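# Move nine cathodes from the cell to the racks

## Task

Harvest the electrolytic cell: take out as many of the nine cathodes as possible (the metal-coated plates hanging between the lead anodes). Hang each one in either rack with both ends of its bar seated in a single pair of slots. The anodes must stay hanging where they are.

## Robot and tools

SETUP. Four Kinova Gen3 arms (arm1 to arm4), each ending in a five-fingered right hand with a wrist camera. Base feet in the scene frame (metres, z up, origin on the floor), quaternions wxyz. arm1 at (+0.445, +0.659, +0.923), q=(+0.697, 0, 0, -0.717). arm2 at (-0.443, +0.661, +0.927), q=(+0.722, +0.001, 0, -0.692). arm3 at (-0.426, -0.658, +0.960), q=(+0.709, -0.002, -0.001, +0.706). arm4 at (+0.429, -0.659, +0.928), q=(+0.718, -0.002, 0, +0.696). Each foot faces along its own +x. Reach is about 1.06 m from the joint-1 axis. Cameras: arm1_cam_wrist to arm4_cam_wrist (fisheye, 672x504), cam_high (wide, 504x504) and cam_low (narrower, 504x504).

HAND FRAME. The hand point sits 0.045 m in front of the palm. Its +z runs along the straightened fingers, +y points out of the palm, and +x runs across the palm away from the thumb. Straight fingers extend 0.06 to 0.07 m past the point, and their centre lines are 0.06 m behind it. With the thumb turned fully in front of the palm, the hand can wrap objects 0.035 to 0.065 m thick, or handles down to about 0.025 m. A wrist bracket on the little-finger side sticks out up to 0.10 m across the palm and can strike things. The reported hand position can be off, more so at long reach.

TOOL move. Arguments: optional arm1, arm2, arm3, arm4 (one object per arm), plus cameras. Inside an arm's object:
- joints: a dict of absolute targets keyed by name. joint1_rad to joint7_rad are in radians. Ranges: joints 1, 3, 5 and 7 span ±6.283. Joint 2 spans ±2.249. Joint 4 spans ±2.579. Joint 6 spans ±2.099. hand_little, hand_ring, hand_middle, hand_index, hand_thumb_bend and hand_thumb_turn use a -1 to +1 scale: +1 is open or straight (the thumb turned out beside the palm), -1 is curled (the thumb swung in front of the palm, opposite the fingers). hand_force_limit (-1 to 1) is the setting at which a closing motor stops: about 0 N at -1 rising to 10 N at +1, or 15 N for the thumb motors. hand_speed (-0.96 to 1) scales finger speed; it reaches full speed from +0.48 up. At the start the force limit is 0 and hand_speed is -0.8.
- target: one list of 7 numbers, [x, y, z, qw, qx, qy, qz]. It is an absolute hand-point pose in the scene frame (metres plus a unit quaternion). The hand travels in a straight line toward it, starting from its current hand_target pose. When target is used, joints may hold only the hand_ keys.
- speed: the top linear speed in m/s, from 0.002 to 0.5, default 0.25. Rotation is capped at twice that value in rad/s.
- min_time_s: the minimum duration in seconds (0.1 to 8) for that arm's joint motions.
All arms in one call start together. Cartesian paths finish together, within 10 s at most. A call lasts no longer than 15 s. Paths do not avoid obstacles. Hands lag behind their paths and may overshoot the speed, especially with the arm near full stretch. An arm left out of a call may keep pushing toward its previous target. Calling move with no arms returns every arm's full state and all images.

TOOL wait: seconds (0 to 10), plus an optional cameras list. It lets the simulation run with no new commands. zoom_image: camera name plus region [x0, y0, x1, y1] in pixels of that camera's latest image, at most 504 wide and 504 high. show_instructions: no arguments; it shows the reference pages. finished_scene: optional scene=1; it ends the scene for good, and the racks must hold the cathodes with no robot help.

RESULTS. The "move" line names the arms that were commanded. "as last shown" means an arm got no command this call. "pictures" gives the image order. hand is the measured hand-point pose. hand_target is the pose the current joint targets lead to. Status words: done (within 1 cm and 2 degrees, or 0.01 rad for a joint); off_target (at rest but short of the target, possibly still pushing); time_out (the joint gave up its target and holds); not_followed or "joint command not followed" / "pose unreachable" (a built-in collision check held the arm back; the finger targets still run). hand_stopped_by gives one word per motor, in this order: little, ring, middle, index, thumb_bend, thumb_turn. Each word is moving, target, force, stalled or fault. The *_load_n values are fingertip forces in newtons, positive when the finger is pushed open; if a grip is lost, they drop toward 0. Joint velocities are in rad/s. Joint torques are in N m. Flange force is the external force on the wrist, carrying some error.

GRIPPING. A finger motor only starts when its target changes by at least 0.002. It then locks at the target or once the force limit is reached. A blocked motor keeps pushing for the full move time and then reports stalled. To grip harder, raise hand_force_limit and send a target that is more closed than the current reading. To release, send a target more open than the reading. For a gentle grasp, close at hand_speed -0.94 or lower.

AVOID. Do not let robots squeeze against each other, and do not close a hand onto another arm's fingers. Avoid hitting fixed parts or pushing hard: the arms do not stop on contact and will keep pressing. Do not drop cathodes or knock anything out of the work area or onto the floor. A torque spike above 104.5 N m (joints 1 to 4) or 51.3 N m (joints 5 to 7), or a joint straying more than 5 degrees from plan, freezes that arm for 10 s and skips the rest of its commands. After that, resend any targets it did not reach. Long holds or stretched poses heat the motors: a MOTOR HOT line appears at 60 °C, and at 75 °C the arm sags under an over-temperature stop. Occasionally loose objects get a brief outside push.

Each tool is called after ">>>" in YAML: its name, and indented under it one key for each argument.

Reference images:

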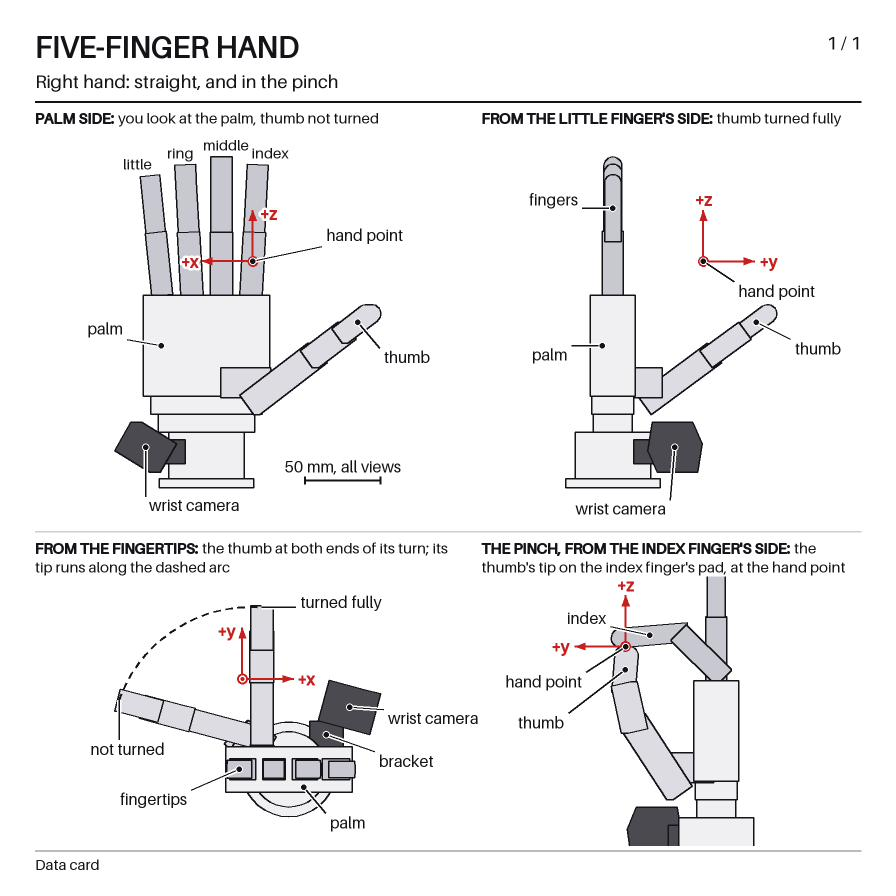

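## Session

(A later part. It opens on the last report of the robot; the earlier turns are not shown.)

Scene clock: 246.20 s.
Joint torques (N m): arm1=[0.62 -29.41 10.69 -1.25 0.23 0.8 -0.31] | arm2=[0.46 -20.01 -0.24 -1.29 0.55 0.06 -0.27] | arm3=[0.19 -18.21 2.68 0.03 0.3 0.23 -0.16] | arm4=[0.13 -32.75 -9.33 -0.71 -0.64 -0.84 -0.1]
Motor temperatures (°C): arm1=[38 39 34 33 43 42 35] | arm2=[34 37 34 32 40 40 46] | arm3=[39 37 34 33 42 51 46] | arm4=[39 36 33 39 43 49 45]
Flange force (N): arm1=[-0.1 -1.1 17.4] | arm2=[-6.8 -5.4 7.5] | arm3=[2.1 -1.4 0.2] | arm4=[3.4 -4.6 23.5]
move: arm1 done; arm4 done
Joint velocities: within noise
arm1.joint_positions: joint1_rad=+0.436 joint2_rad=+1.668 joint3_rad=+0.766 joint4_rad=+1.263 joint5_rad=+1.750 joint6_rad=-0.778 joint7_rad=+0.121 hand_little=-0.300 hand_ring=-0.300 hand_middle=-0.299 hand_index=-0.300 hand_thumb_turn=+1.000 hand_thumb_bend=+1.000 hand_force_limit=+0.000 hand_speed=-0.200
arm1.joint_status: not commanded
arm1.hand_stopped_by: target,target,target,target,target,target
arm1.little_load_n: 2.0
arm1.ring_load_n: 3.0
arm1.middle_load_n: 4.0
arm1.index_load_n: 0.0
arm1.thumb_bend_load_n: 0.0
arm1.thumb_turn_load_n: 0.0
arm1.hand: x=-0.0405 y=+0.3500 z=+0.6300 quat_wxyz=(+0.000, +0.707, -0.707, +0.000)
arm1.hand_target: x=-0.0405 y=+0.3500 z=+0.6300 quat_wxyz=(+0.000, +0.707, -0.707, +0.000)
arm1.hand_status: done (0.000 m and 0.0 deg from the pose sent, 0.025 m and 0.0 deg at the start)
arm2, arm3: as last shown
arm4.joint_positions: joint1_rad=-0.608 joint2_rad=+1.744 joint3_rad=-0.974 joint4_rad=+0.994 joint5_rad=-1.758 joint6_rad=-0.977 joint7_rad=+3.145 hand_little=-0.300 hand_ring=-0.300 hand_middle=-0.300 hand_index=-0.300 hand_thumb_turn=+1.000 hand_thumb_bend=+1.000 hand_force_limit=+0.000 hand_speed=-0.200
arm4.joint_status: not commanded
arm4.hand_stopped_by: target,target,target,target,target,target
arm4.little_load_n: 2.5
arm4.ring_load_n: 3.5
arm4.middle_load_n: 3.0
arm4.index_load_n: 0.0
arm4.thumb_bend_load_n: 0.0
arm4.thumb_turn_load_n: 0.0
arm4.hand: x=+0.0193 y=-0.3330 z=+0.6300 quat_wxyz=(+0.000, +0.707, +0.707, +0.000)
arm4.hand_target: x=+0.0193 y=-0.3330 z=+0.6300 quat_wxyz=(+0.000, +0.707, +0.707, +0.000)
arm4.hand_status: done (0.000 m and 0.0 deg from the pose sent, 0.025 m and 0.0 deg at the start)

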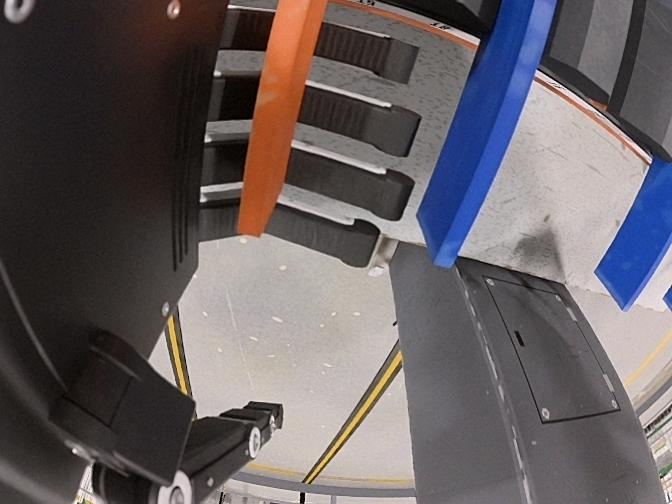

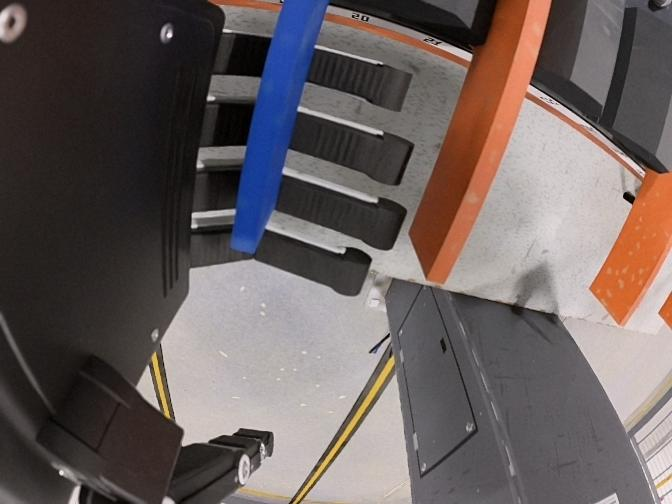

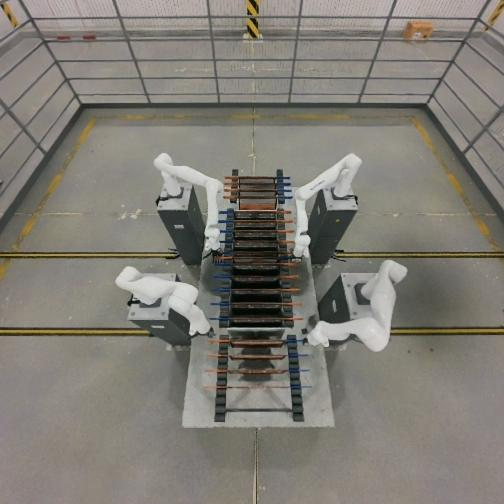

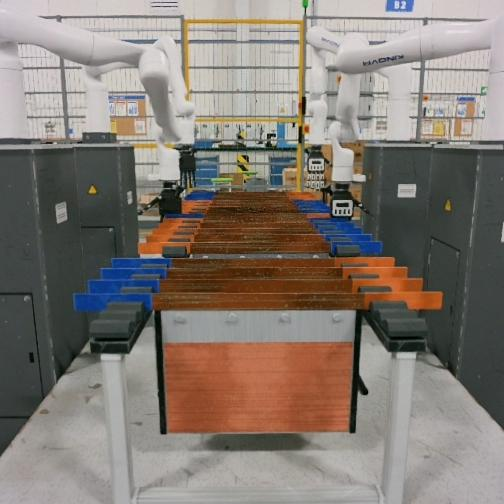

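>>> move:
  arm1: {"target": [-0.0405, 0.350, 0.942, 0, 0.7071, -0.7071, 0], "speed": 0.26}
  arm4: {"target": [0.0193, -0.333, 0.942, 0, 0.7071, 0.7071, 0], "speed": 0.26}
  cameras: ["arm1_cam_wrist", "arm4_cam_wrist", "cam_high", "cam_low"]

Scene clock: 250.10 s.
Joint torques (N m): arm1=[-1.03 -28.58 11.4 -7.99 -0.53 0.73 -0.2] | arm2=[0.42 -19.94 -0.21 -1.24 0.54 0.09 -0.23] | arm3=[0.29 -18.12 2.74 0.13 0.26 0.22 -0.19] | arm4=[1.6 -32.85 -10.77 -5.83 0.57 -0.76 0.03]
Motor temperatures (°C): arm1=[38 39 34 33 43 42 35] | arm2=[34 37 34 32 40 40 46] | arm3=[39 37 34 33 42 51 46] | arm4=[39 36 33 39 43 49 45]
Flange force (N): arm1=[-4.0 -1.4 18.9] | arm2=[-6.3 -5.1 7.2] | arm3=[2.2 -1.6 0.1] | arm4=[0.0 -4.6 21.4]
move: arm1 done; arm4 done
Joint velocities: within noise
arm1.joint_positions: joint1_rad=+0.308 joint2_rad=+1.131 joint3_rad=+1.050 joint4_rad=+1.508 joint5_rad=+2.095 joint6_rad=-1.135 joint7_rad=+0.034 hand_little=-0.300 hand_ring=-0.300 hand_middle=-0.299 hand_index=-0.300 hand_thumb_turn=+1.000 hand_thumb_bend=+1.000 hand_force_limit=+0.000 hand_speed=-0.200
arm1.joint_status: not commanded
arm1.hand_stopped_by: target,target,target,target,target,target
arm1.little_load_n: 2.5
arm1.ring_load_n: 2.5
arm1.middle_load_n: 4.5
arm1.index_load_n: 0.0
arm1.thumb_bend_load_n: 0.0
arm1.thumb_turn_load_n: 0.0
arm1.hand: x=-0.0405 y=+0.3500 z=+0.9420 quat_wxyz=(+0.000, +0.707, -0.707, +0.000)
arm1.hand_target: x=-0.0405 y=+0.3500 z=+0.9420 quat_wxyz=(+0.000, +0.707, -0.707, +0.000)
arm1.hand_status: done (0.000 m and 0.0 deg from the pose sent, 0.312 m and 0.0 deg at the start)
arm2, arm3: as last shown
arm4.joint_positions: joint1_rad=-0.495 joint2_rad=+1.231 joint3_rad=-1.179 joint4_rad=+1.261 joint5_rad=-2.024 joint6_rad=-1.325 joint7_rad=+3.111 hand_little=-0.300 hand_ring=-0.300 hand_middle=-0.300 hand_index=-0.300 hand_thumb_turn=+1.000 hand_thumb_bend=+1.000 hand_force_limit=+0.000 hand_speed=-0.200
arm4.joint_status: not commanded
arm4.hand_stopped_by: target,target,target,target,target,target
arm4.little_load_n: 2.5
arm4.ring_load_n: 3.5
arm4.middle_load_n: 3.0
arm4.index_load_n: 0.0
arm4.thumb_bend_load_n: 0.0
arm4.thumb_turn_load_n: 0.0
arm4.hand: x=+0.0193 y=-0.3330 z=+0.9420 quat_wxyz=(+0.000, +0.707, +0.707, +0.000)
arm4.hand_target: x=+0.0193 y=-0.3330 z=+0.9420 quat_wxyz=(+0.000, +0.707, +0.707, +0.000)
arm4.hand_status: done (0.000 m and 0.0 deg from the pose sent, 0.312 m and 0.0 deg at the start)

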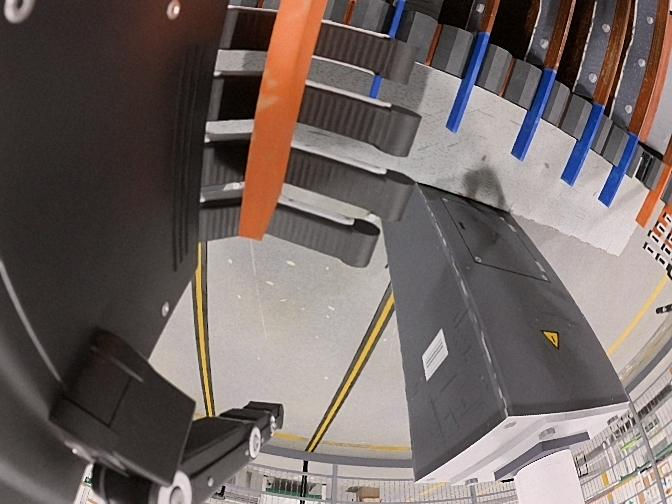

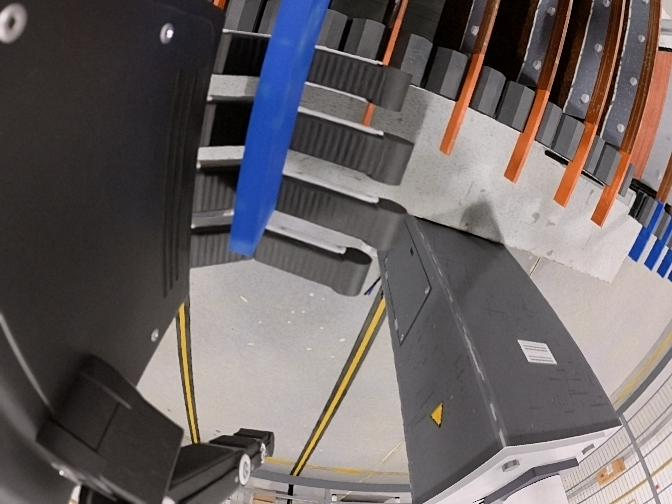

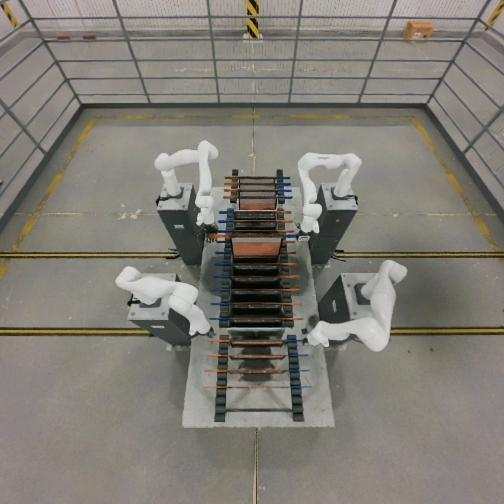

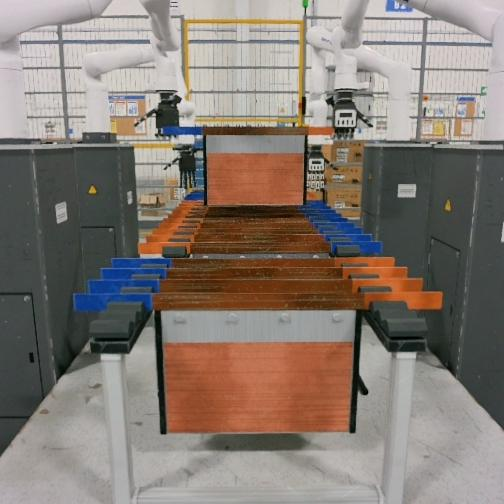

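>>> move:
  arm1: {"target": [1.0011, 0.322, 0.918, -0.0739, 0.7032, -0.7032, 0.0739], "speed": 0.32, "joints": {"hand_little": -0.5, "hand_ring": -0.5, "hand_middle": -0.5, "hand_index": -0.5, "hand_speed": -0.8, "hand_force_limit": 0.7}}
  arm4: {"target": [1.0494, -0.360, 0.930, 0, 0.7071, 0.7071, 0], "speed": 0.32}
  cameras: ["arm1_cam_wrist", "arm4_cam_wrist", "cam_high", "cam_low"]

>>> zoom_image:
  camera: "cam_low"
  region: [40, 200, 260, 420]

>>> zoom_image:
  camera: "cam_low"
  region: [260, 200, 480, 420]

Scene clock: 255.40 s.
Joint torques (N m): arm1=[0.26 -36.71 9.55 -9.19 -0.8 1.26 -0.05] | arm2=[0.39 -19.91 -0.23 -1.25 0.55 0.06 -0.28] | arm3=[0.29 -18.24 2.77 0.15 0.27 0.16 -0.23] | arm4=[0.12 -38.03 -10.96 -6.53 0.31 1.35 0.13]
Motor temperatures (°C): arm1=[38 39 34 33 43 42 35] | arm2=[34 37 34 32 40 40 46] | arm3=[39 37 34 33 42 51 46] | arm4=[39 37 33 39 43 49 45]
Flange force (N): arm1=[-3.2 8.4 17.0] | arm2=[-6.5 -5.0 7.1] | arm3=[2.0 -1.3 0.6] | arm4=[2.6 4.1 21.5]
move: arm1 done; arm4 done
Joint velocities: within noise
arm1.joint_positions: joint1_rad=-1.359 joint2_rad=+1.292 joint3_rad=+0.966 joint4_rad=+0.942 joint5_rad=+1.982 joint6_rad=-1.180 joint7_rad=-2.074 hand_little=-0.499 hand_ring=-0.499 hand_middle=-0.499 hand_index=-0.500 hand_thumb_turn=+1.000 hand_thumb_bend=+1.000 hand_force_limit=+0.700 hand_speed=-0.800
arm1.joint_status: all done
arm1.hand_stopped_by: target,target,target,target,target,target
arm1.little_load_n: 1.5
arm1.ring_load_n: 2.5
arm1.middle_load_n: 3.5
arm1.index_load_n: 0.0
arm1.thumb_bend_load_n: 0.0
arm1.thumb_turn_load_n: 0.0
arm1.hand: x=+1.0011 y=+0.3219 z=+0.9180 quat_wxyz=(-0.074, +0.703, -0.703, +0.074)
arm1.hand_target: x=+1.0011 y=+0.3220 z=+0.9180 quat_wxyz=(-0.074, +0.703, -0.703, +0.074)
arm1.hand_status: done (0.000 m and 0.0 deg from the pose sent, 1.042 m and 12.0 deg at the start)
arm2, arm3: as last shown
arm3.thumb_turn_load_n: 0.5
arm4.joint_positions: joint1_rad=+1.345 joint2_rad=+1.309 joint3_rad=-1.128 joint4_rad=+0.952 joint5_rad=-2.052 joint6_rad=-1.382 joint7_rad=+5.242 hand_little=-0.300 hand_ring=-0.300 hand_middle=-0.300 hand_index=-0.300 hand_thumb_turn=+1.000 hand_thumb_bend=+1.000 hand_force_limit=+0.000 hand_speed=-0.200
arm4.joint_status: not commanded
arm4.hand_stopped_by: target,target,target,target,target,target
arm4.little_load_n: 3.0
arm4.ring_load_n: 4.0
arm4.middle_load_n: 2.5
arm4.index_load_n: 0.0
arm4.thumb_bend_load_n: 0.0
arm4.thumb_turn_load_n: 0.0
arm4.hand: x=+1.0493 y=-0.3599 z=+0.9300 quat_wxyz=(+0.000, +0.707, +0.707, +0.000)
arm4.hand_target: x=+1.0494 y=-0.3600 z=+0.9300 quat_wxyz=(+0.000, +0.707, +0.707, +0.000)
arm4.hand_status: done (0.000 m and 0.0 deg from the pose sent, 1.030 m and 0.0 deg at the start)

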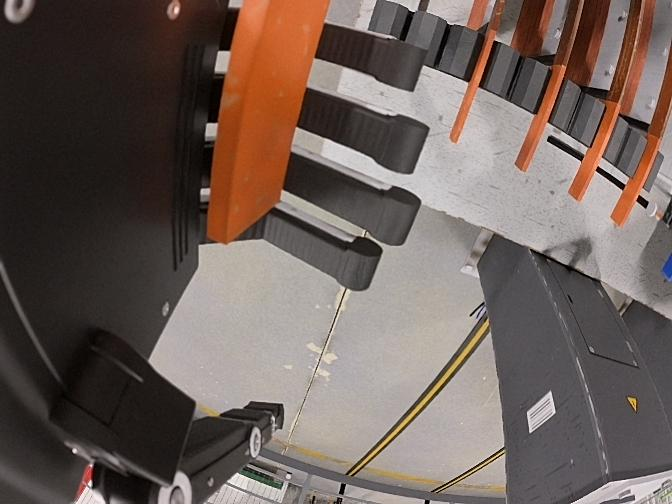

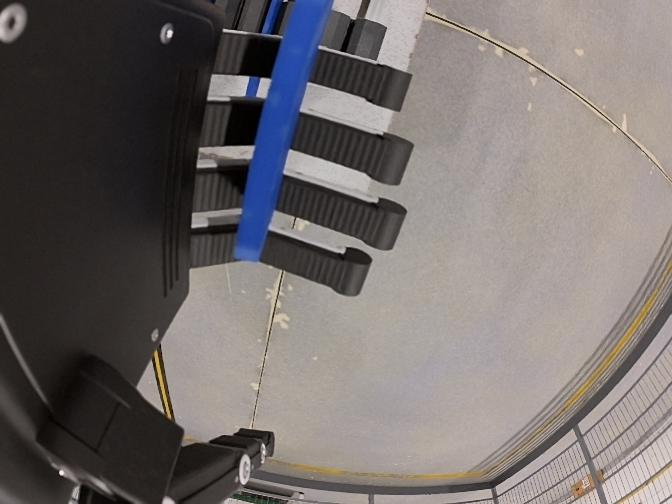

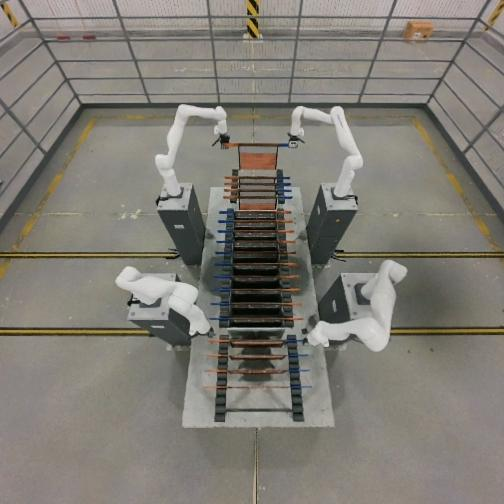

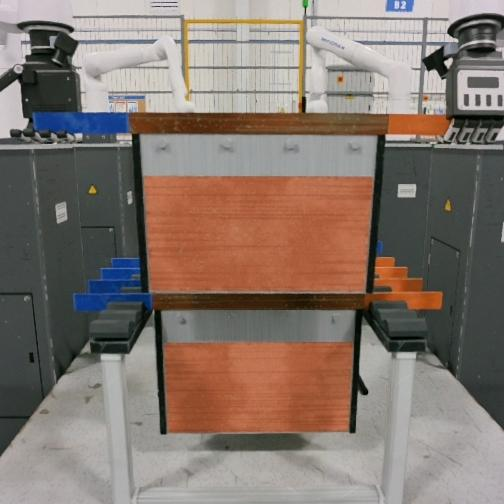

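Scaled by 2.291 from the camera's image (finer frame: 720x720).

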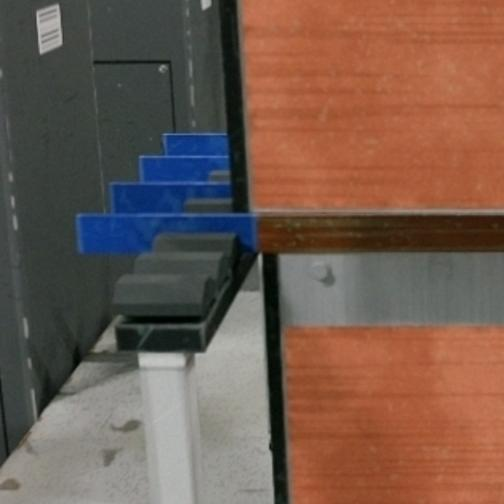

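Scaled by 2.291 from the camera's image (finer frame: 720x720).

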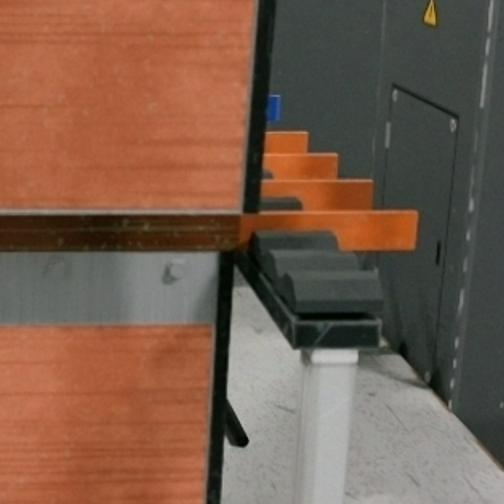

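>>> move:
  cameras: ["cam_low", "arm1_cam_wrist", "cam_high"]

>>> zoom_image:
  camera: "cam_low"
  region: [20, 90, 260, 330]

>>> zoom_image:
  camera: "cam_low"
  region: [250, 90, 490, 330]

>>> zoom_image:
  camera: "arm1_cam_wrist"
  region: [180, 0, 440, 300]

Scene clock: 257.10 s.
Joint torques (N m): arm1=[-0.64 -36.52 8.9 -9.15 -0.97 0.77 -0.09] | arm2=[0.49 -19.94 -0.21 -1.26 0.56 0.06 -0.29] | arm3=[0.19 -18.2 2.7 0.04 0.31 0.25 -0.18] | arm4=[0.98 -37.8 -10.26 -6.49 0.5 0.73 0.07]
Motor temperatures (°C): arm1=[38 39 34 33 43 42 35] | arm2=[34 37 34 32 40 40 46] | arm3=[39 36 34 33 42 51 46] | arm4=[39 37 33 39 43 49 45]
Flange force (N): arm1=[-1.7 8.3 17.0] | arm2=[-6.6 -5.3 7.3] | arm3=[2.1 -1.3 0.2] | arm4=[4.1 4.2 21.5]
Joint velocities: within noise
arm1.joint_positions: joint1_rad=-1.359 joint2_rad=+1.292 joint3_rad=+0.966 joint4_rad=+0.942 joint5_rad=+1.982 joint6_rad=-1.180 joint7_rad=-2.074 hand_little=-0.499 hand_ring=-0.499 hand_middle=-0.499 hand_index=-0.500 hand_thumb_turn=+1.000 hand_thumb_bend=+1.000 hand_force_limit=+0.700 hand_speed=-0.800
arm1.joint_status: all done
arm1.hand_stopped_by: target,target,target,target,target,target
arm1.little_load_n: 2.0
arm1.ring_load_n: 2.5
arm1.middle_load_n: 3.5
arm1.index_load_n: 0.5
arm1.thumb_bend_load_n: 0.0
arm1.thumb_turn_load_n: 0.0
arm1.hand: x=+1.0011 y=+0.3220 z=+0.9180 quat_wxyz=(-0.074, +0.703, -0.703, +0.074) (m; scene frame)
arm1.hand_target: x=+1.0011 y=+0.3220 z=+0.9180 quat_wxyz=(-0.074, +0.703, -0.703, +0.074) (m; scene frame)
arm1.hand_status: done (0.000 m and 0.0 deg from the pose sent, 1.042 m and 12.0 deg at the start)
arm2.joint_positions: joint1_rad=+0.456 joint2_rad=+1.128 joint3_rad=+0.003 joint4_rad=+2.013 joint5_rad=-2.346 joint6_rad=+0.002 joint7_rad=+4.330 hand_little=+1.000 hand_ring=+1.000 hand_middle=+1.000 hand_index=+1.000 hand_thumb_turn=+1.000 hand_thumb_bend=+1.000 hand_force_limit=+0.000 hand_speed=+0.400
arm2.joint_status: not commanded
arm2.hand_stopped_by: target,target,target,target,target,target
arm2.little_load_n: 0.0
arm2.ring_load_n: 0.0
arm2.middle_load_n: 0.0
arm2.index_load_n: 0.0
arm2.thumb_bend_load_n: -0.5
arm2.thumb_turn_load_n: 0.0
arm2.hand: x=-0.6787 y=+0.3530 z=+0.7550 quat_wxyz=(+0.000, +0.707, -0.707, +0.000) (m; scene frame)
arm2.hand_target: x=-0.6787 y=+0.3530 z=+0.7550 quat_wxyz=(+0.000, +0.707, -0.707, +0.000) (m; scene frame)
arm2.hand_status: not commanded
arm3.joint_positions: joint1_rad=-0.961 joint2_rad=+1.284 joint3_rad=+0.407 joint4_rad=+1.810 joint5_rad=+1.732 joint6_rad=-0.397 joint7_rad=-1.011 hand_little=+1.000 hand_ring=+1.000 hand_middle=+1.000 hand_index=+1.000 hand_thumb_turn=+1.000 hand_thumb_bend=+1.000 hand_force_limit=+0.000 hand_speed=+0.200
arm3.joint_status: not commanded
arm3.hand_stopped_by: target,target,target,target,target,target
arm3.little_load_n: 0.0
arm3.ring_load_n: 0.0
arm3.middle_load_n: 0.5
arm3.index_load_n: 0.0
arm3.thumb_bend_load_n: 0.0
arm3.thumb_turn_load_n: 0.0
arm3.hand: x=-0.6182 y=-0.3340 z=+0.7550 quat_wxyz=(+0.000, +0.707, +0.707, +0.000) (m; scene frame)
arm3.hand_target: x=-0.6182 y=-0.3340 z=+0.7550 quat_wxyz=(+0.000, +0.707, +0.707, +0.000) (m; scene frame)
arm3.hand_status: not commanded
arm4.joint_positions: joint1_rad=+1.345 joint2_rad=+1.309 joint3_rad=-1.128 joint4_rad=+0.952 joint5_rad=-2.052 joint6_rad=-1.382 joint7_rad=+5.242 hand_little=-0.300 hand_ring=-0.300 hand_middle=-0.300 hand_index=-0.300 hand_thumb_turn=+1.000 hand_thumb_bend=+1.000 hand_force_limit=+0.000 hand_speed=-0.200
arm4.joint_status: not commanded
arm4.hand_stopped_by: target,target,target,target,target,target
arm4.little_load_n: 3.5
arm4.ring_load_n: 4.5
arm4.middle_load_n: 2.5
arm4.index_load_n: 0.0
arm4.thumb_bend_load_n: 0.0
arm4.thumb_turn_load_n: 0.0
arm4.hand: x=+1.0494 y=-0.3600 z=+0.9300 quat_wxyz=(+0.000, +0.707, +0.707, +0.000) (m; scene frame)
arm4.hand_target: x=+1.0494 y=-0.3600 z=+0.9300 quat_wxyz=(+0.000, +0.707, +0.707, +0.000) (m; scene frame)
arm4.hand_status: done (0.000 m and 0.0 deg from the pose sent, 1.030 m and 0.0 deg at the start)
pictures: arm1_cam_wrist, cam_high, cam_low

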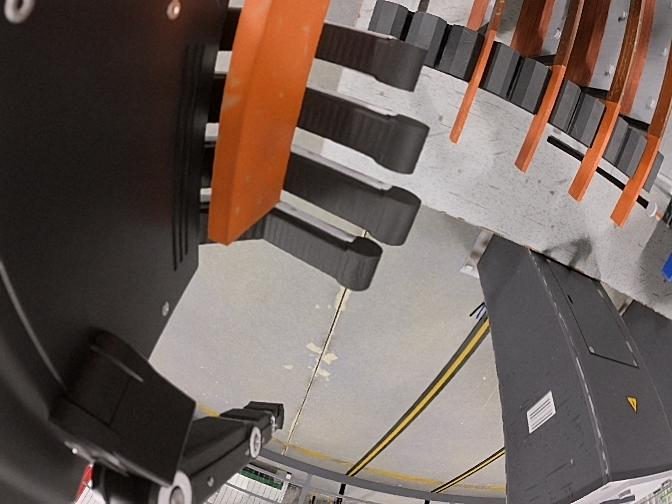

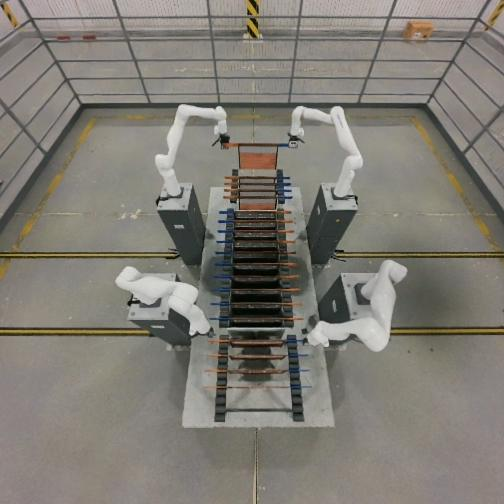

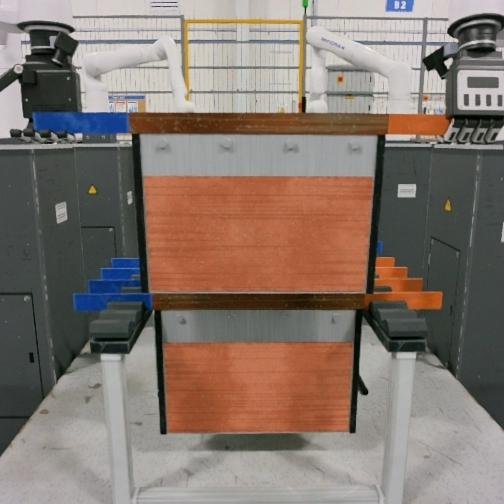

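Scaled by 2.100 from the camera's image (finer frame: 720x720).

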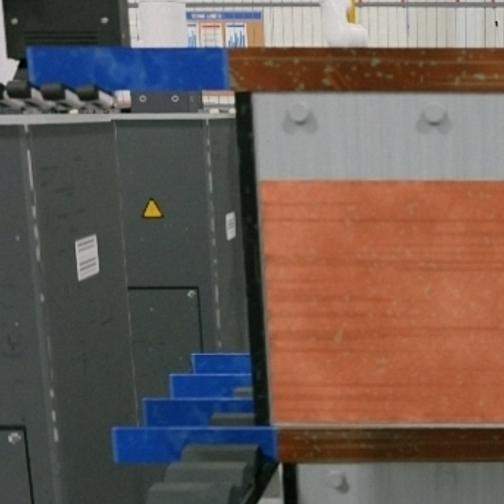

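Scaled by 2.100 from the camera's image (finer frame: 720x720).

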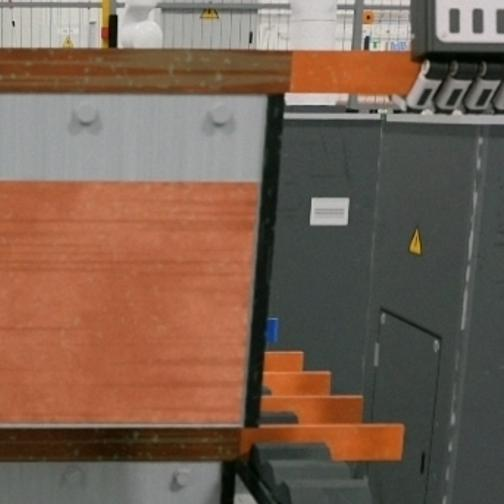

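Scaled by 1.680 from the camera's image (finer frame: 960x720).

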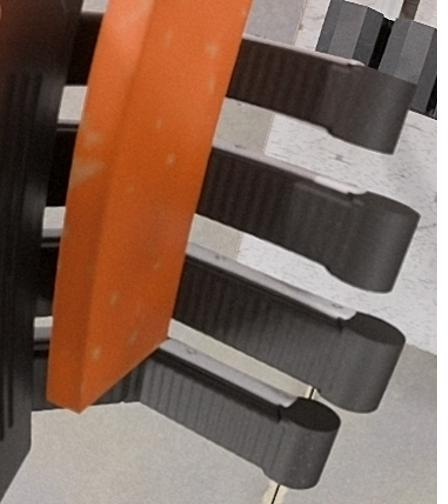

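>>> zoom_image:
  camera: "cam_high"
  region: [215, 125, 305, 215]

Scaled by 5.600 from the camera's image (finer frame: 720x720).

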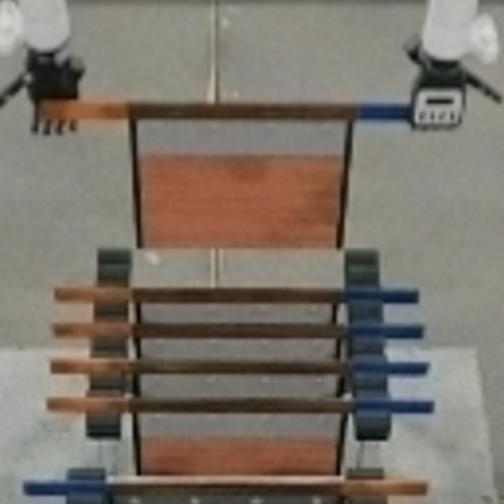

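>>> move:
  arm1: {"target": [0.9970, 0.322, 0.636, -0.0739, 0.7032, -0.7032, 0.0739], "speed": 0.18}
  arm4: {"target": [1.0494, -0.360, 0.641, 0, 0.7071, 0.7071, 0], "speed": 0.18}
  cameras: ["arm1_cam_wrist", "arm4_cam_wrist", "cam_high", "cam_low"]

>>> zoom_image:
  camera: "cam_low"
  region: [20, 220, 260, 380]

>>> zoom_image:
  camera: "cam_low"
  region: [250, 220, 490, 380]

>>> zoom_image:
  camera: "cam_high"
  region: [220, 160, 300, 200]

Scene clock: 261.93 s.
Joint torques (N m): arm1=[0.69 -37.74 7.15 -6.51 -0.25 1.19 -0.13] | arm2=[0.46 -19.91 -0.25 -1.19 0.55 0.06 -0.25] | arm3=[0.18 -18.24 2.7 0.08 0.26 0.24 -0.21] | arm4=[-0.11 -38.12 -7.39 -3.49 0.08 0.78 0.13]
Motor temperatures (°C): arm1=[38 39 34 33 43 42 35] | arm2=[34 37 34 32 40 40 46] | arm3=[39 36 34 33 42 51 46] | arm4=[39 37 33 39 43 49 45]
Flange force (N): arm1=[-3.6 7.7 15.5] | arm2=[-6.5 -5.2 7.3] | arm3=[2.2 -1.3 0.3] | arm4=[3.2 5.8 23.6]
move: arm1 done; arm4 done
Joint velocities: within noise
arm1.joint_positions: joint1_rad=-1.255 joint2_rad=+1.767 joint3_rad=+0.856 joint4_rad=+0.649 joint5_rad=+1.843 joint6_rad=-0.879 joint7_rad=-2.095 hand_little=-0.499 hand_ring=-0.499 hand_middle=-0.499 hand_index=-0.500 hand_thumb_turn=+1.000 hand_thumb_bend=+1.000 hand_force_limit=+0.700 hand_speed=-0.800
arm1.joint_status: not commanded
arm1.hand_stopped_by: target,target,target,target,target,target
arm1.little_load_n: 4.5
arm1.ring_load_n: 3.5
arm1.middle_load_n: 2.0
arm1.index_load_n: 0.0
arm1.thumb_bend_load_n: 0.0
arm1.thumb_turn_load_n: 0.0
arm1.hand: x=+0.9970 y=+0.3220 z=+0.6360 quat_wxyz=(-0.074, +0.703, -0.703, +0.074)
arm1.hand_target: x=+0.9970 y=+0.3220 z=+0.6360 quat_wxyz=(-0.074, +0.703, -0.703, +0.074)
arm1.hand_status: done (0.000 m and 0.0 deg from the pose sent, 0.282 m and 0.0 deg at the start)
arm2, arm3: as last shown
arm2.index_load_n: -0.5
arm2.thumb_bend_load_n: 0.0
arm3.middle_load_n: 0.0
arm4.joint_positions: joint1_rad=+1.227 joint2_rad=+1.785 joint3_rad=-1.018 joint4_rad=+0.639 joint5_rad=-1.905 joint6_rad=-1.073 joint7_rad=+5.357 hand_little=-0.300 hand_ring=-0.300 hand_middle=-0.299 hand_index=-0.300 hand_thumb_turn=+1.000 hand_thumb_bend=+1.000 hand_force_limit=+0.000 hand_speed=-0.200
arm4.joint_status: not commanded
arm4.hand_stopped_by: target,target,target,target,target,target
arm4.little_load_n: 1.0
arm4.ring_load_n: 3.0
arm4.middle_load_n: 4.5
arm4.index_load_n: 0.0
arm4.thumb_bend_load_n: 0.0
arm4.thumb_turn_load_n: 0.0
arm4.hand: x=+1.0494 y=-0.3600 z=+0.6410 quat_wxyz=(+0.000, +0.707, +0.707, +0.000)
arm4.hand_target: x=+1.0494 y=-0.3600 z=+0.6410 quat_wxyz=(+0.000, +0.707, +0.707, +0.000)
arm4.hand_status: done (0.000 m and 0.0 deg from the pose sent, 0.289 m and 0.0 deg at the start)

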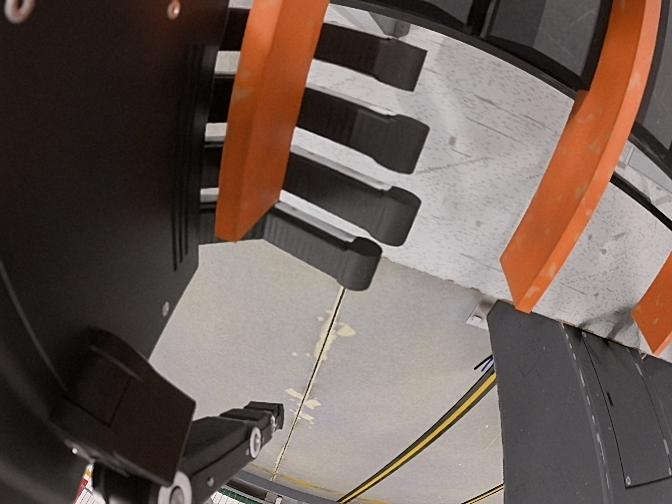

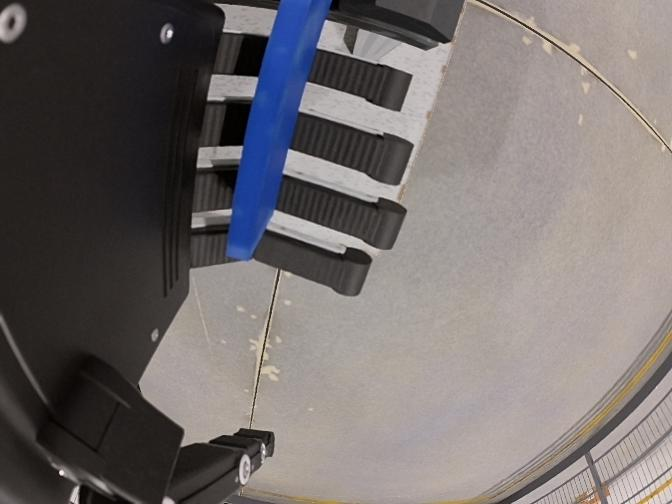

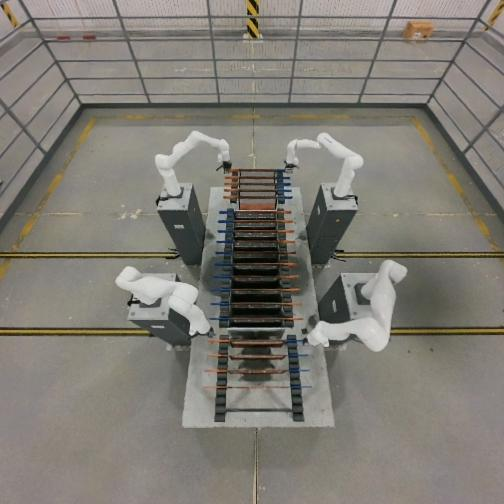

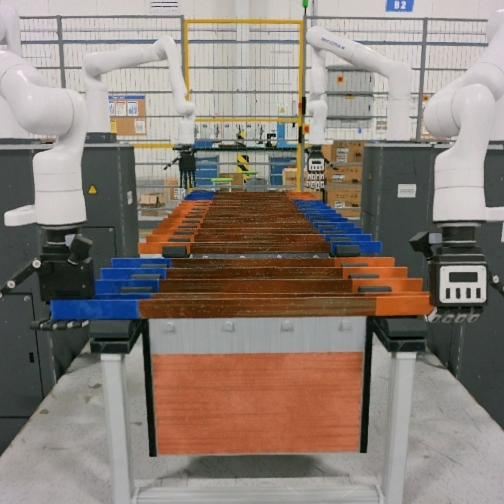

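Scaled by 2.100 from the camera's image (finer frame: 720x720).

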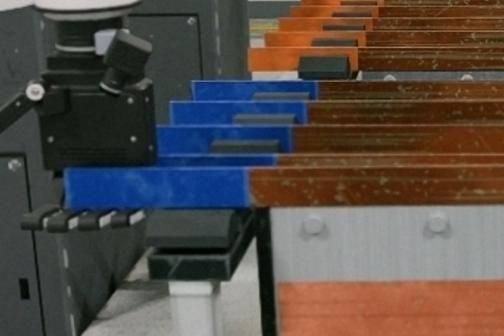

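Scaled by 2.100 from the camera's image (finer frame: 720x720).

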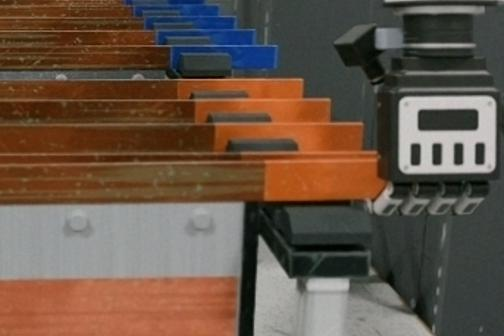

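Scaled by 6.300 from the camera's image (finer frame: 720x720).

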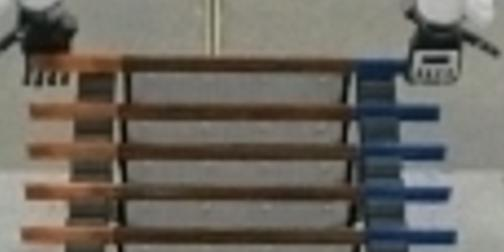

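>>> zoom_image:
  camera: "cam_low"
  region: [30, 280, 210, 460]

>>> zoom_image:
  camera: "cam_low"
  region: [300, 280, 480, 460]

Scaled by 2.800 from the camera's image (finer frame: 720x720).

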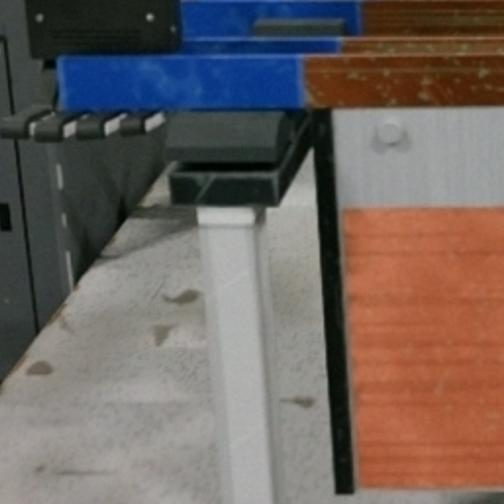

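Scaled by 2.800 from the camera's image (finer frame: 720x720).

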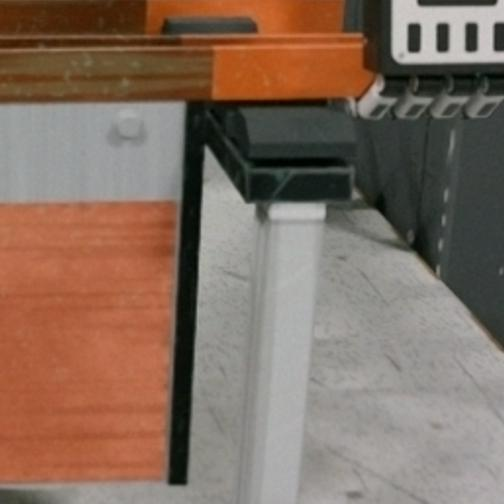

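>>> move:
  arm1: {"target": [0.9970, 0.322, 0.604, -0.0739, 0.7032, -0.7032, 0.0739], "speed": 0.07}
  arm4: {"target": [1.0494, -0.360, 0.609, 0, 0.7071, 0.7071, 0], "speed": 0.07}
  cameras: ["arm1_cam_wrist", "arm4_cam_wrist", "cam_high", "cam_low"]

>>> zoom_image:
  camera: "cam_low"
  region: [30, 240, 210, 420]

>>> zoom_image:
  camera: "cam_low"
  region: [300, 240, 480, 420]

>>> zoom_image:
  camera: "cam_high"
  region: [220, 160, 300, 200]

Scene clock: 266.30 s.
Joint torques (N m): arm1=[-0.39 -24.26 2.71 -3.86 -0.29 0.2 -0.23] | arm2=[0.46 -19.92 -0.19 -1.25 0.58 0.06 -0.29] | arm3=[0.21 -18.29 2.74 0.07 0.28 0.19 -0.19] | arm4=[0.84 -24.47 -3.41 -1.77 -0.07 0.02 0.06]
Motor temperatures (°C): arm1=[38 40 34 33 43 42 35] | arm2=[34 37 34 32 40 40 46] | arm3=[39 36 34 33 42 51 46] | arm4=[39 37 33 39 43 49 45]
Flange force (N): arm1=no reading | arm2=[-6.5 -5.2 7.2] | arm3=[2.0 -1.3 0.5] | arm4=no reading
move: arm1 done; arm4 done
Joint velocities: within noise
arm1.joint_positions: joint1_rad=-1.221 joint2_rad=+1.844 joint3_rad=+0.873 joint4_rad=+0.532 joint5_rad=+1.854 joint6_rad=-0.866 joint7_rad=-2.157 hand_little=-0.500 hand_ring=-0.499 hand_middle=-0.499 hand_index=-0.500 hand_thumb_turn=+1.000 hand_thumb_bend=+1.000 hand_force_limit=+0.700 hand_speed=-0.800
arm1.joint_status: not commanded
arm1.hand_stopped_by: target,target,target,target,target,target
arm1.little_load_n: 0.0
arm1.ring_load_n: 0.0
arm1.middle_load_n: 0.0
arm1.index_load_n: 0.0
arm1.thumb_bend_load_n: 0.0
arm1.thumb_turn_load_n: 0.0
arm1.hand: x=+0.9970 y=+0.3220 z=+0.6040 quat_wxyz=(-0.074, +0.703, -0.703, +0.074)
arm1.hand_target: x=+0.9970 y=+0.3220 z=+0.6040 quat_wxyz=(-0.074, +0.703, -0.703, +0.074)
arm1.hand_status: done (0.000 m and 0.0 deg from the pose sent, 0.032 m and 0.0 deg at the start)
arm2, arm3: as last shown
arm2.index_load_n: 0.0
arm4.joint_positions: joint1_rad=+1.189 joint2_rad=+1.853 joint3_rad=-1.027 joint4_rad=+0.526 joint5_rad=-1.914 joint6_rad=-1.058 joint7_rad=+5.418 hand_little=-0.300 hand_ring=-0.300 hand_middle=-0.300 hand_index=-0.300 hand_thumb_turn=+1.000 hand_thumb_bend=+1.000 hand_force_limit=+0.000 hand_speed=-0.200
arm4.joint_status: not commanded
arm4.hand_stopped_by: target,target,target,target,target,target
arm4.little_load_n: 0.0
arm4.ring_load_n: 0.0
arm4.middle_load_n: 0.0
arm4.index_load_n: 0.0
arm4.thumb_bend_load_n: 0.0
arm4.thumb_turn_load_n: 0.0
arm4.hand: x=+1.0494 y=-0.3600 z=+0.6090 quat_wxyz=(+0.000, +0.707, +0.707, +0.000)
arm4.hand_target: x=+1.0494 y=-0.3600 z=+0.6090 quat_wxyz=(+0.000, +0.707, +0.707, +0.000)
arm4.hand_status: done (0.000 m and 0.0 deg from the pose sent, 0.032 m and 0.0 deg at the start)

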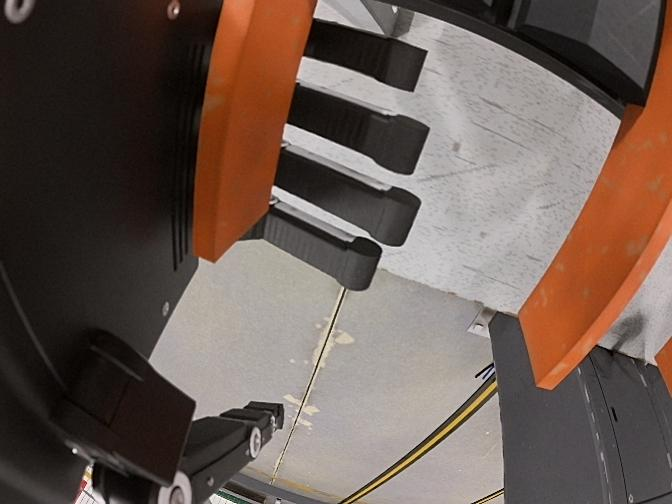

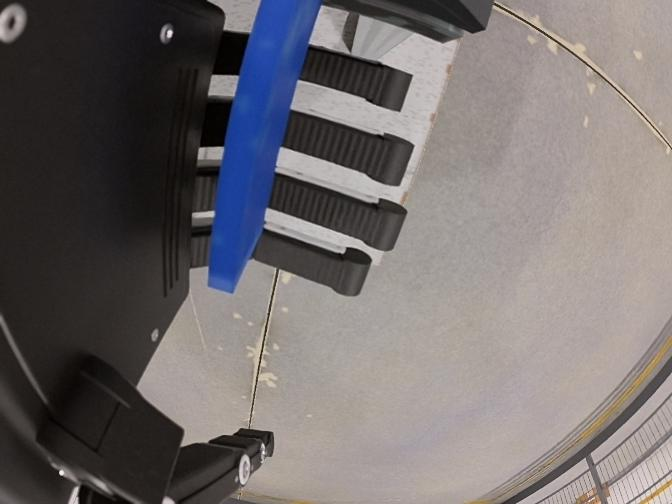

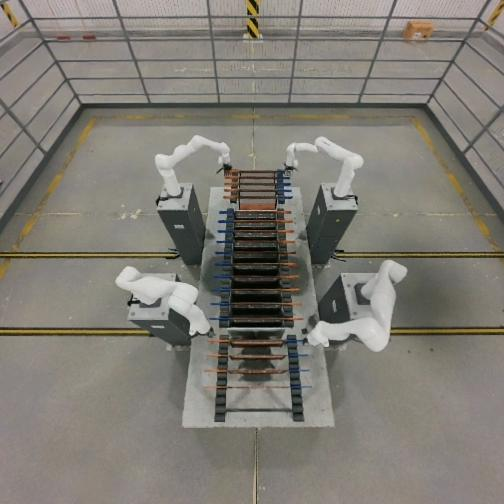

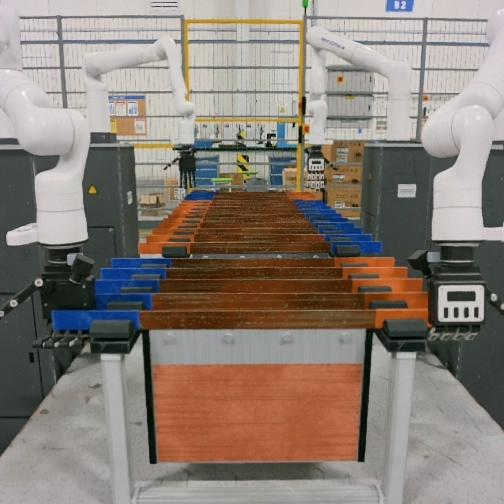

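Scaled by 2.800 from the camera's image (finer frame: 720x720).

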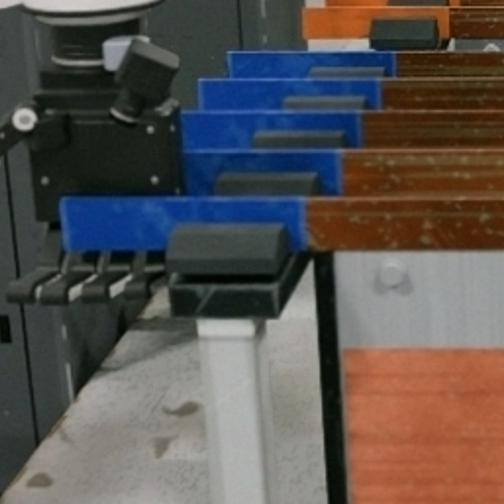

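Scaled by 2.800 from the camera's image (finer frame: 720x720).

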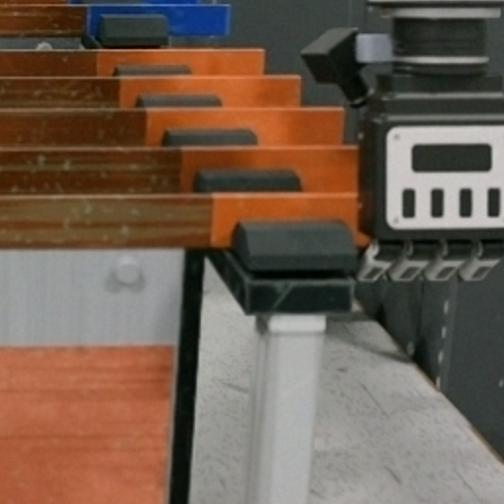

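Scaled by 6.300 from the camera's image (finer frame: 720x720).

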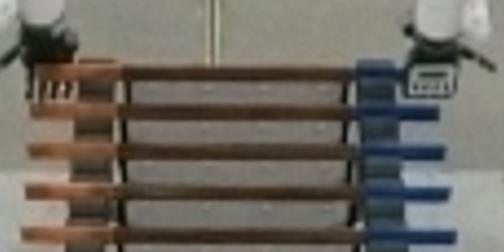

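>>> move:
  arm1: {"joints": {"hand_little": 1, "hand_ring": 1, "hand_middle": 1, "hand_index": 1, "hand_speed": 0.3}}
  arm4: {"joints": {"hand_little": 1, "hand_ring": 1, "hand_middle": 1, "hand_index": 1, "hand_speed": 0.3}}
  cameras: ["arm1_cam_wrist", "arm4_cam_wrist", "cam_low"]

Scene clock: 267.57 s.
Joint torques (N m): arm1=[-0.4 -24.34 2.79 -3.86 -0.31 0.19 -0.18] | arm2=[0.41 -19.93 -0.26 -1.22 0.58 0.1 -0.27] | arm3=[0.17 -18.12 2.75 0.1 0.27 0.17 -0.2] | arm4=[0.83 -24.46 -3.4 -1.77 -0.06 -0.02 0.06]
Motor temperatures (°C): arm1=[38 40 34 33 43 42 35] | arm2=[34 37 34 32 40 40 46] | arm3=[39 36 34 33 42 51 46] | arm4=[39 37 33 39 43 49 45]
Flange force (N): arm1=no reading | arm2=[-6.4 -5.1 7.2] | arm3=[1.9 -1.1 0.3] | arm4=no reading
move: arm1 done; arm4 done
Joint velocities: within noise
arm1.joint_positions: joint1_rad=-1.221 joint2_rad=+1.844 joint3_rad=+0.873 joint4_rad=+0.532 joint5_rad=+1.854 joint6_rad=-0.866 joint7_rad=-2.157 hand_little=+1.000 hand_ring=+1.000 hand_middle=+1.000 hand_index=+1.000 hand_thumb_turn=+1.000 hand_thumb_bend=+1.000 hand_force_limit=+0.700 hand_speed=+0.300
arm1.joint_status: all done
arm1.hand_stopped_by: target,target,target,target,target,target
arm1.little_load_n: 0.0
arm1.ring_load_n: 0.0
arm1.middle_load_n: 0.0
arm1.index_load_n: 0.0
arm1.thumb_bend_load_n: 0.0
arm1.thumb_turn_load_n: 0.0
arm1.hand: x=+0.9970 y=+0.3220 z=+0.6040 quat_wxyz=(-0.074, +0.703, -0.703, +0.074)
arm1.hand_target: x=+0.9970 y=+0.3220 z=+0.6040 quat_wxyz=(-0.074, +0.703, -0.703, +0.074)
arm1.hand_status: not commanded
arm2, arm3: as last shown
arm4.joint_positions: joint1_rad=+1.189 joint2_rad=+1.853 joint3_rad=-1.027 joint4_rad=+0.526 joint5_rad=-1.914 joint6_rad=-1.058 joint7_rad=+5.418 hand_little=+1.000 hand_ring=+1.000 hand_middle=+1.000 hand_index=+1.000 hand_thumb_turn=+1.000 hand_thumb_bend=+1.000 hand_force_limit=+0.000 hand_speed=+0.300
arm4.joint_status: all done
arm4.hand_stopped_by: target,target,target,target,target,target
arm4.little_load_n: 0.0
arm4.ring_load_n: 0.0
arm4.middle_load_n: 0.0
arm4.index_load_n: 0.0
arm4.thumb_bend_load_n: 0.0
arm4.thumb_turn_load_n: 0.0
arm4.hand: x=+1.0494 y=-0.3600 z=+0.6090 quat_wxyz=(+0.000, +0.707, +0.707, +0.000)
arm4.hand_target: x=+1.0494 y=-0.3600 z=+0.6090 quat_wxyz=(+0.000, +0.707, +0.707, +0.000)
arm4.hand_status: not commanded

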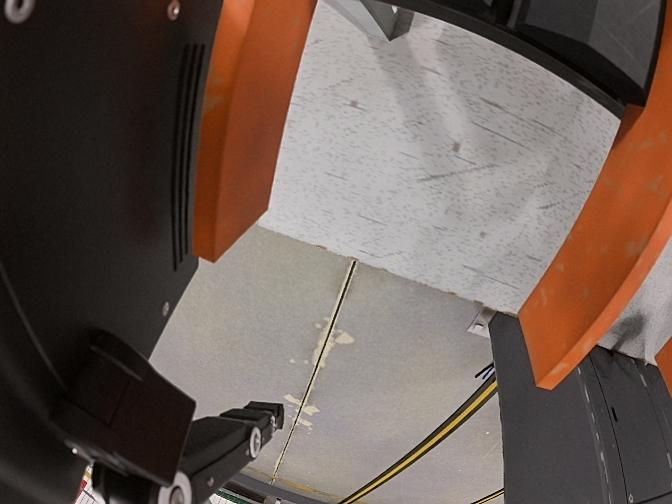

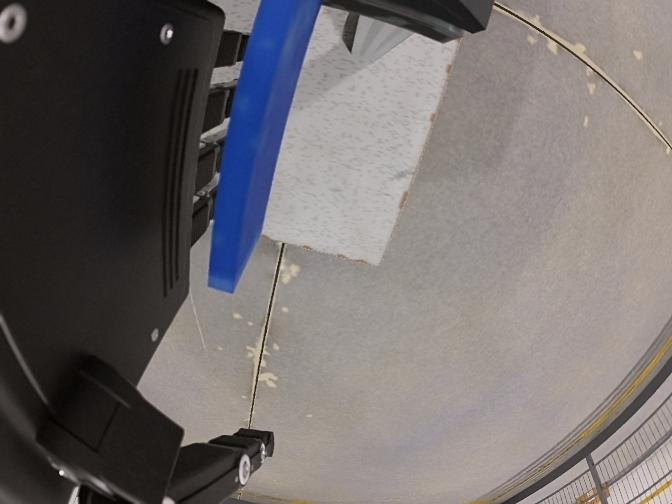

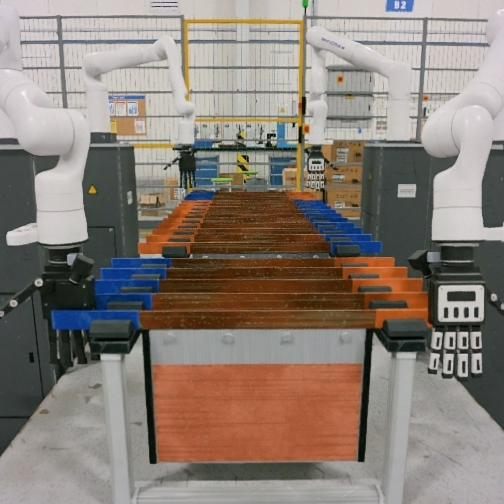

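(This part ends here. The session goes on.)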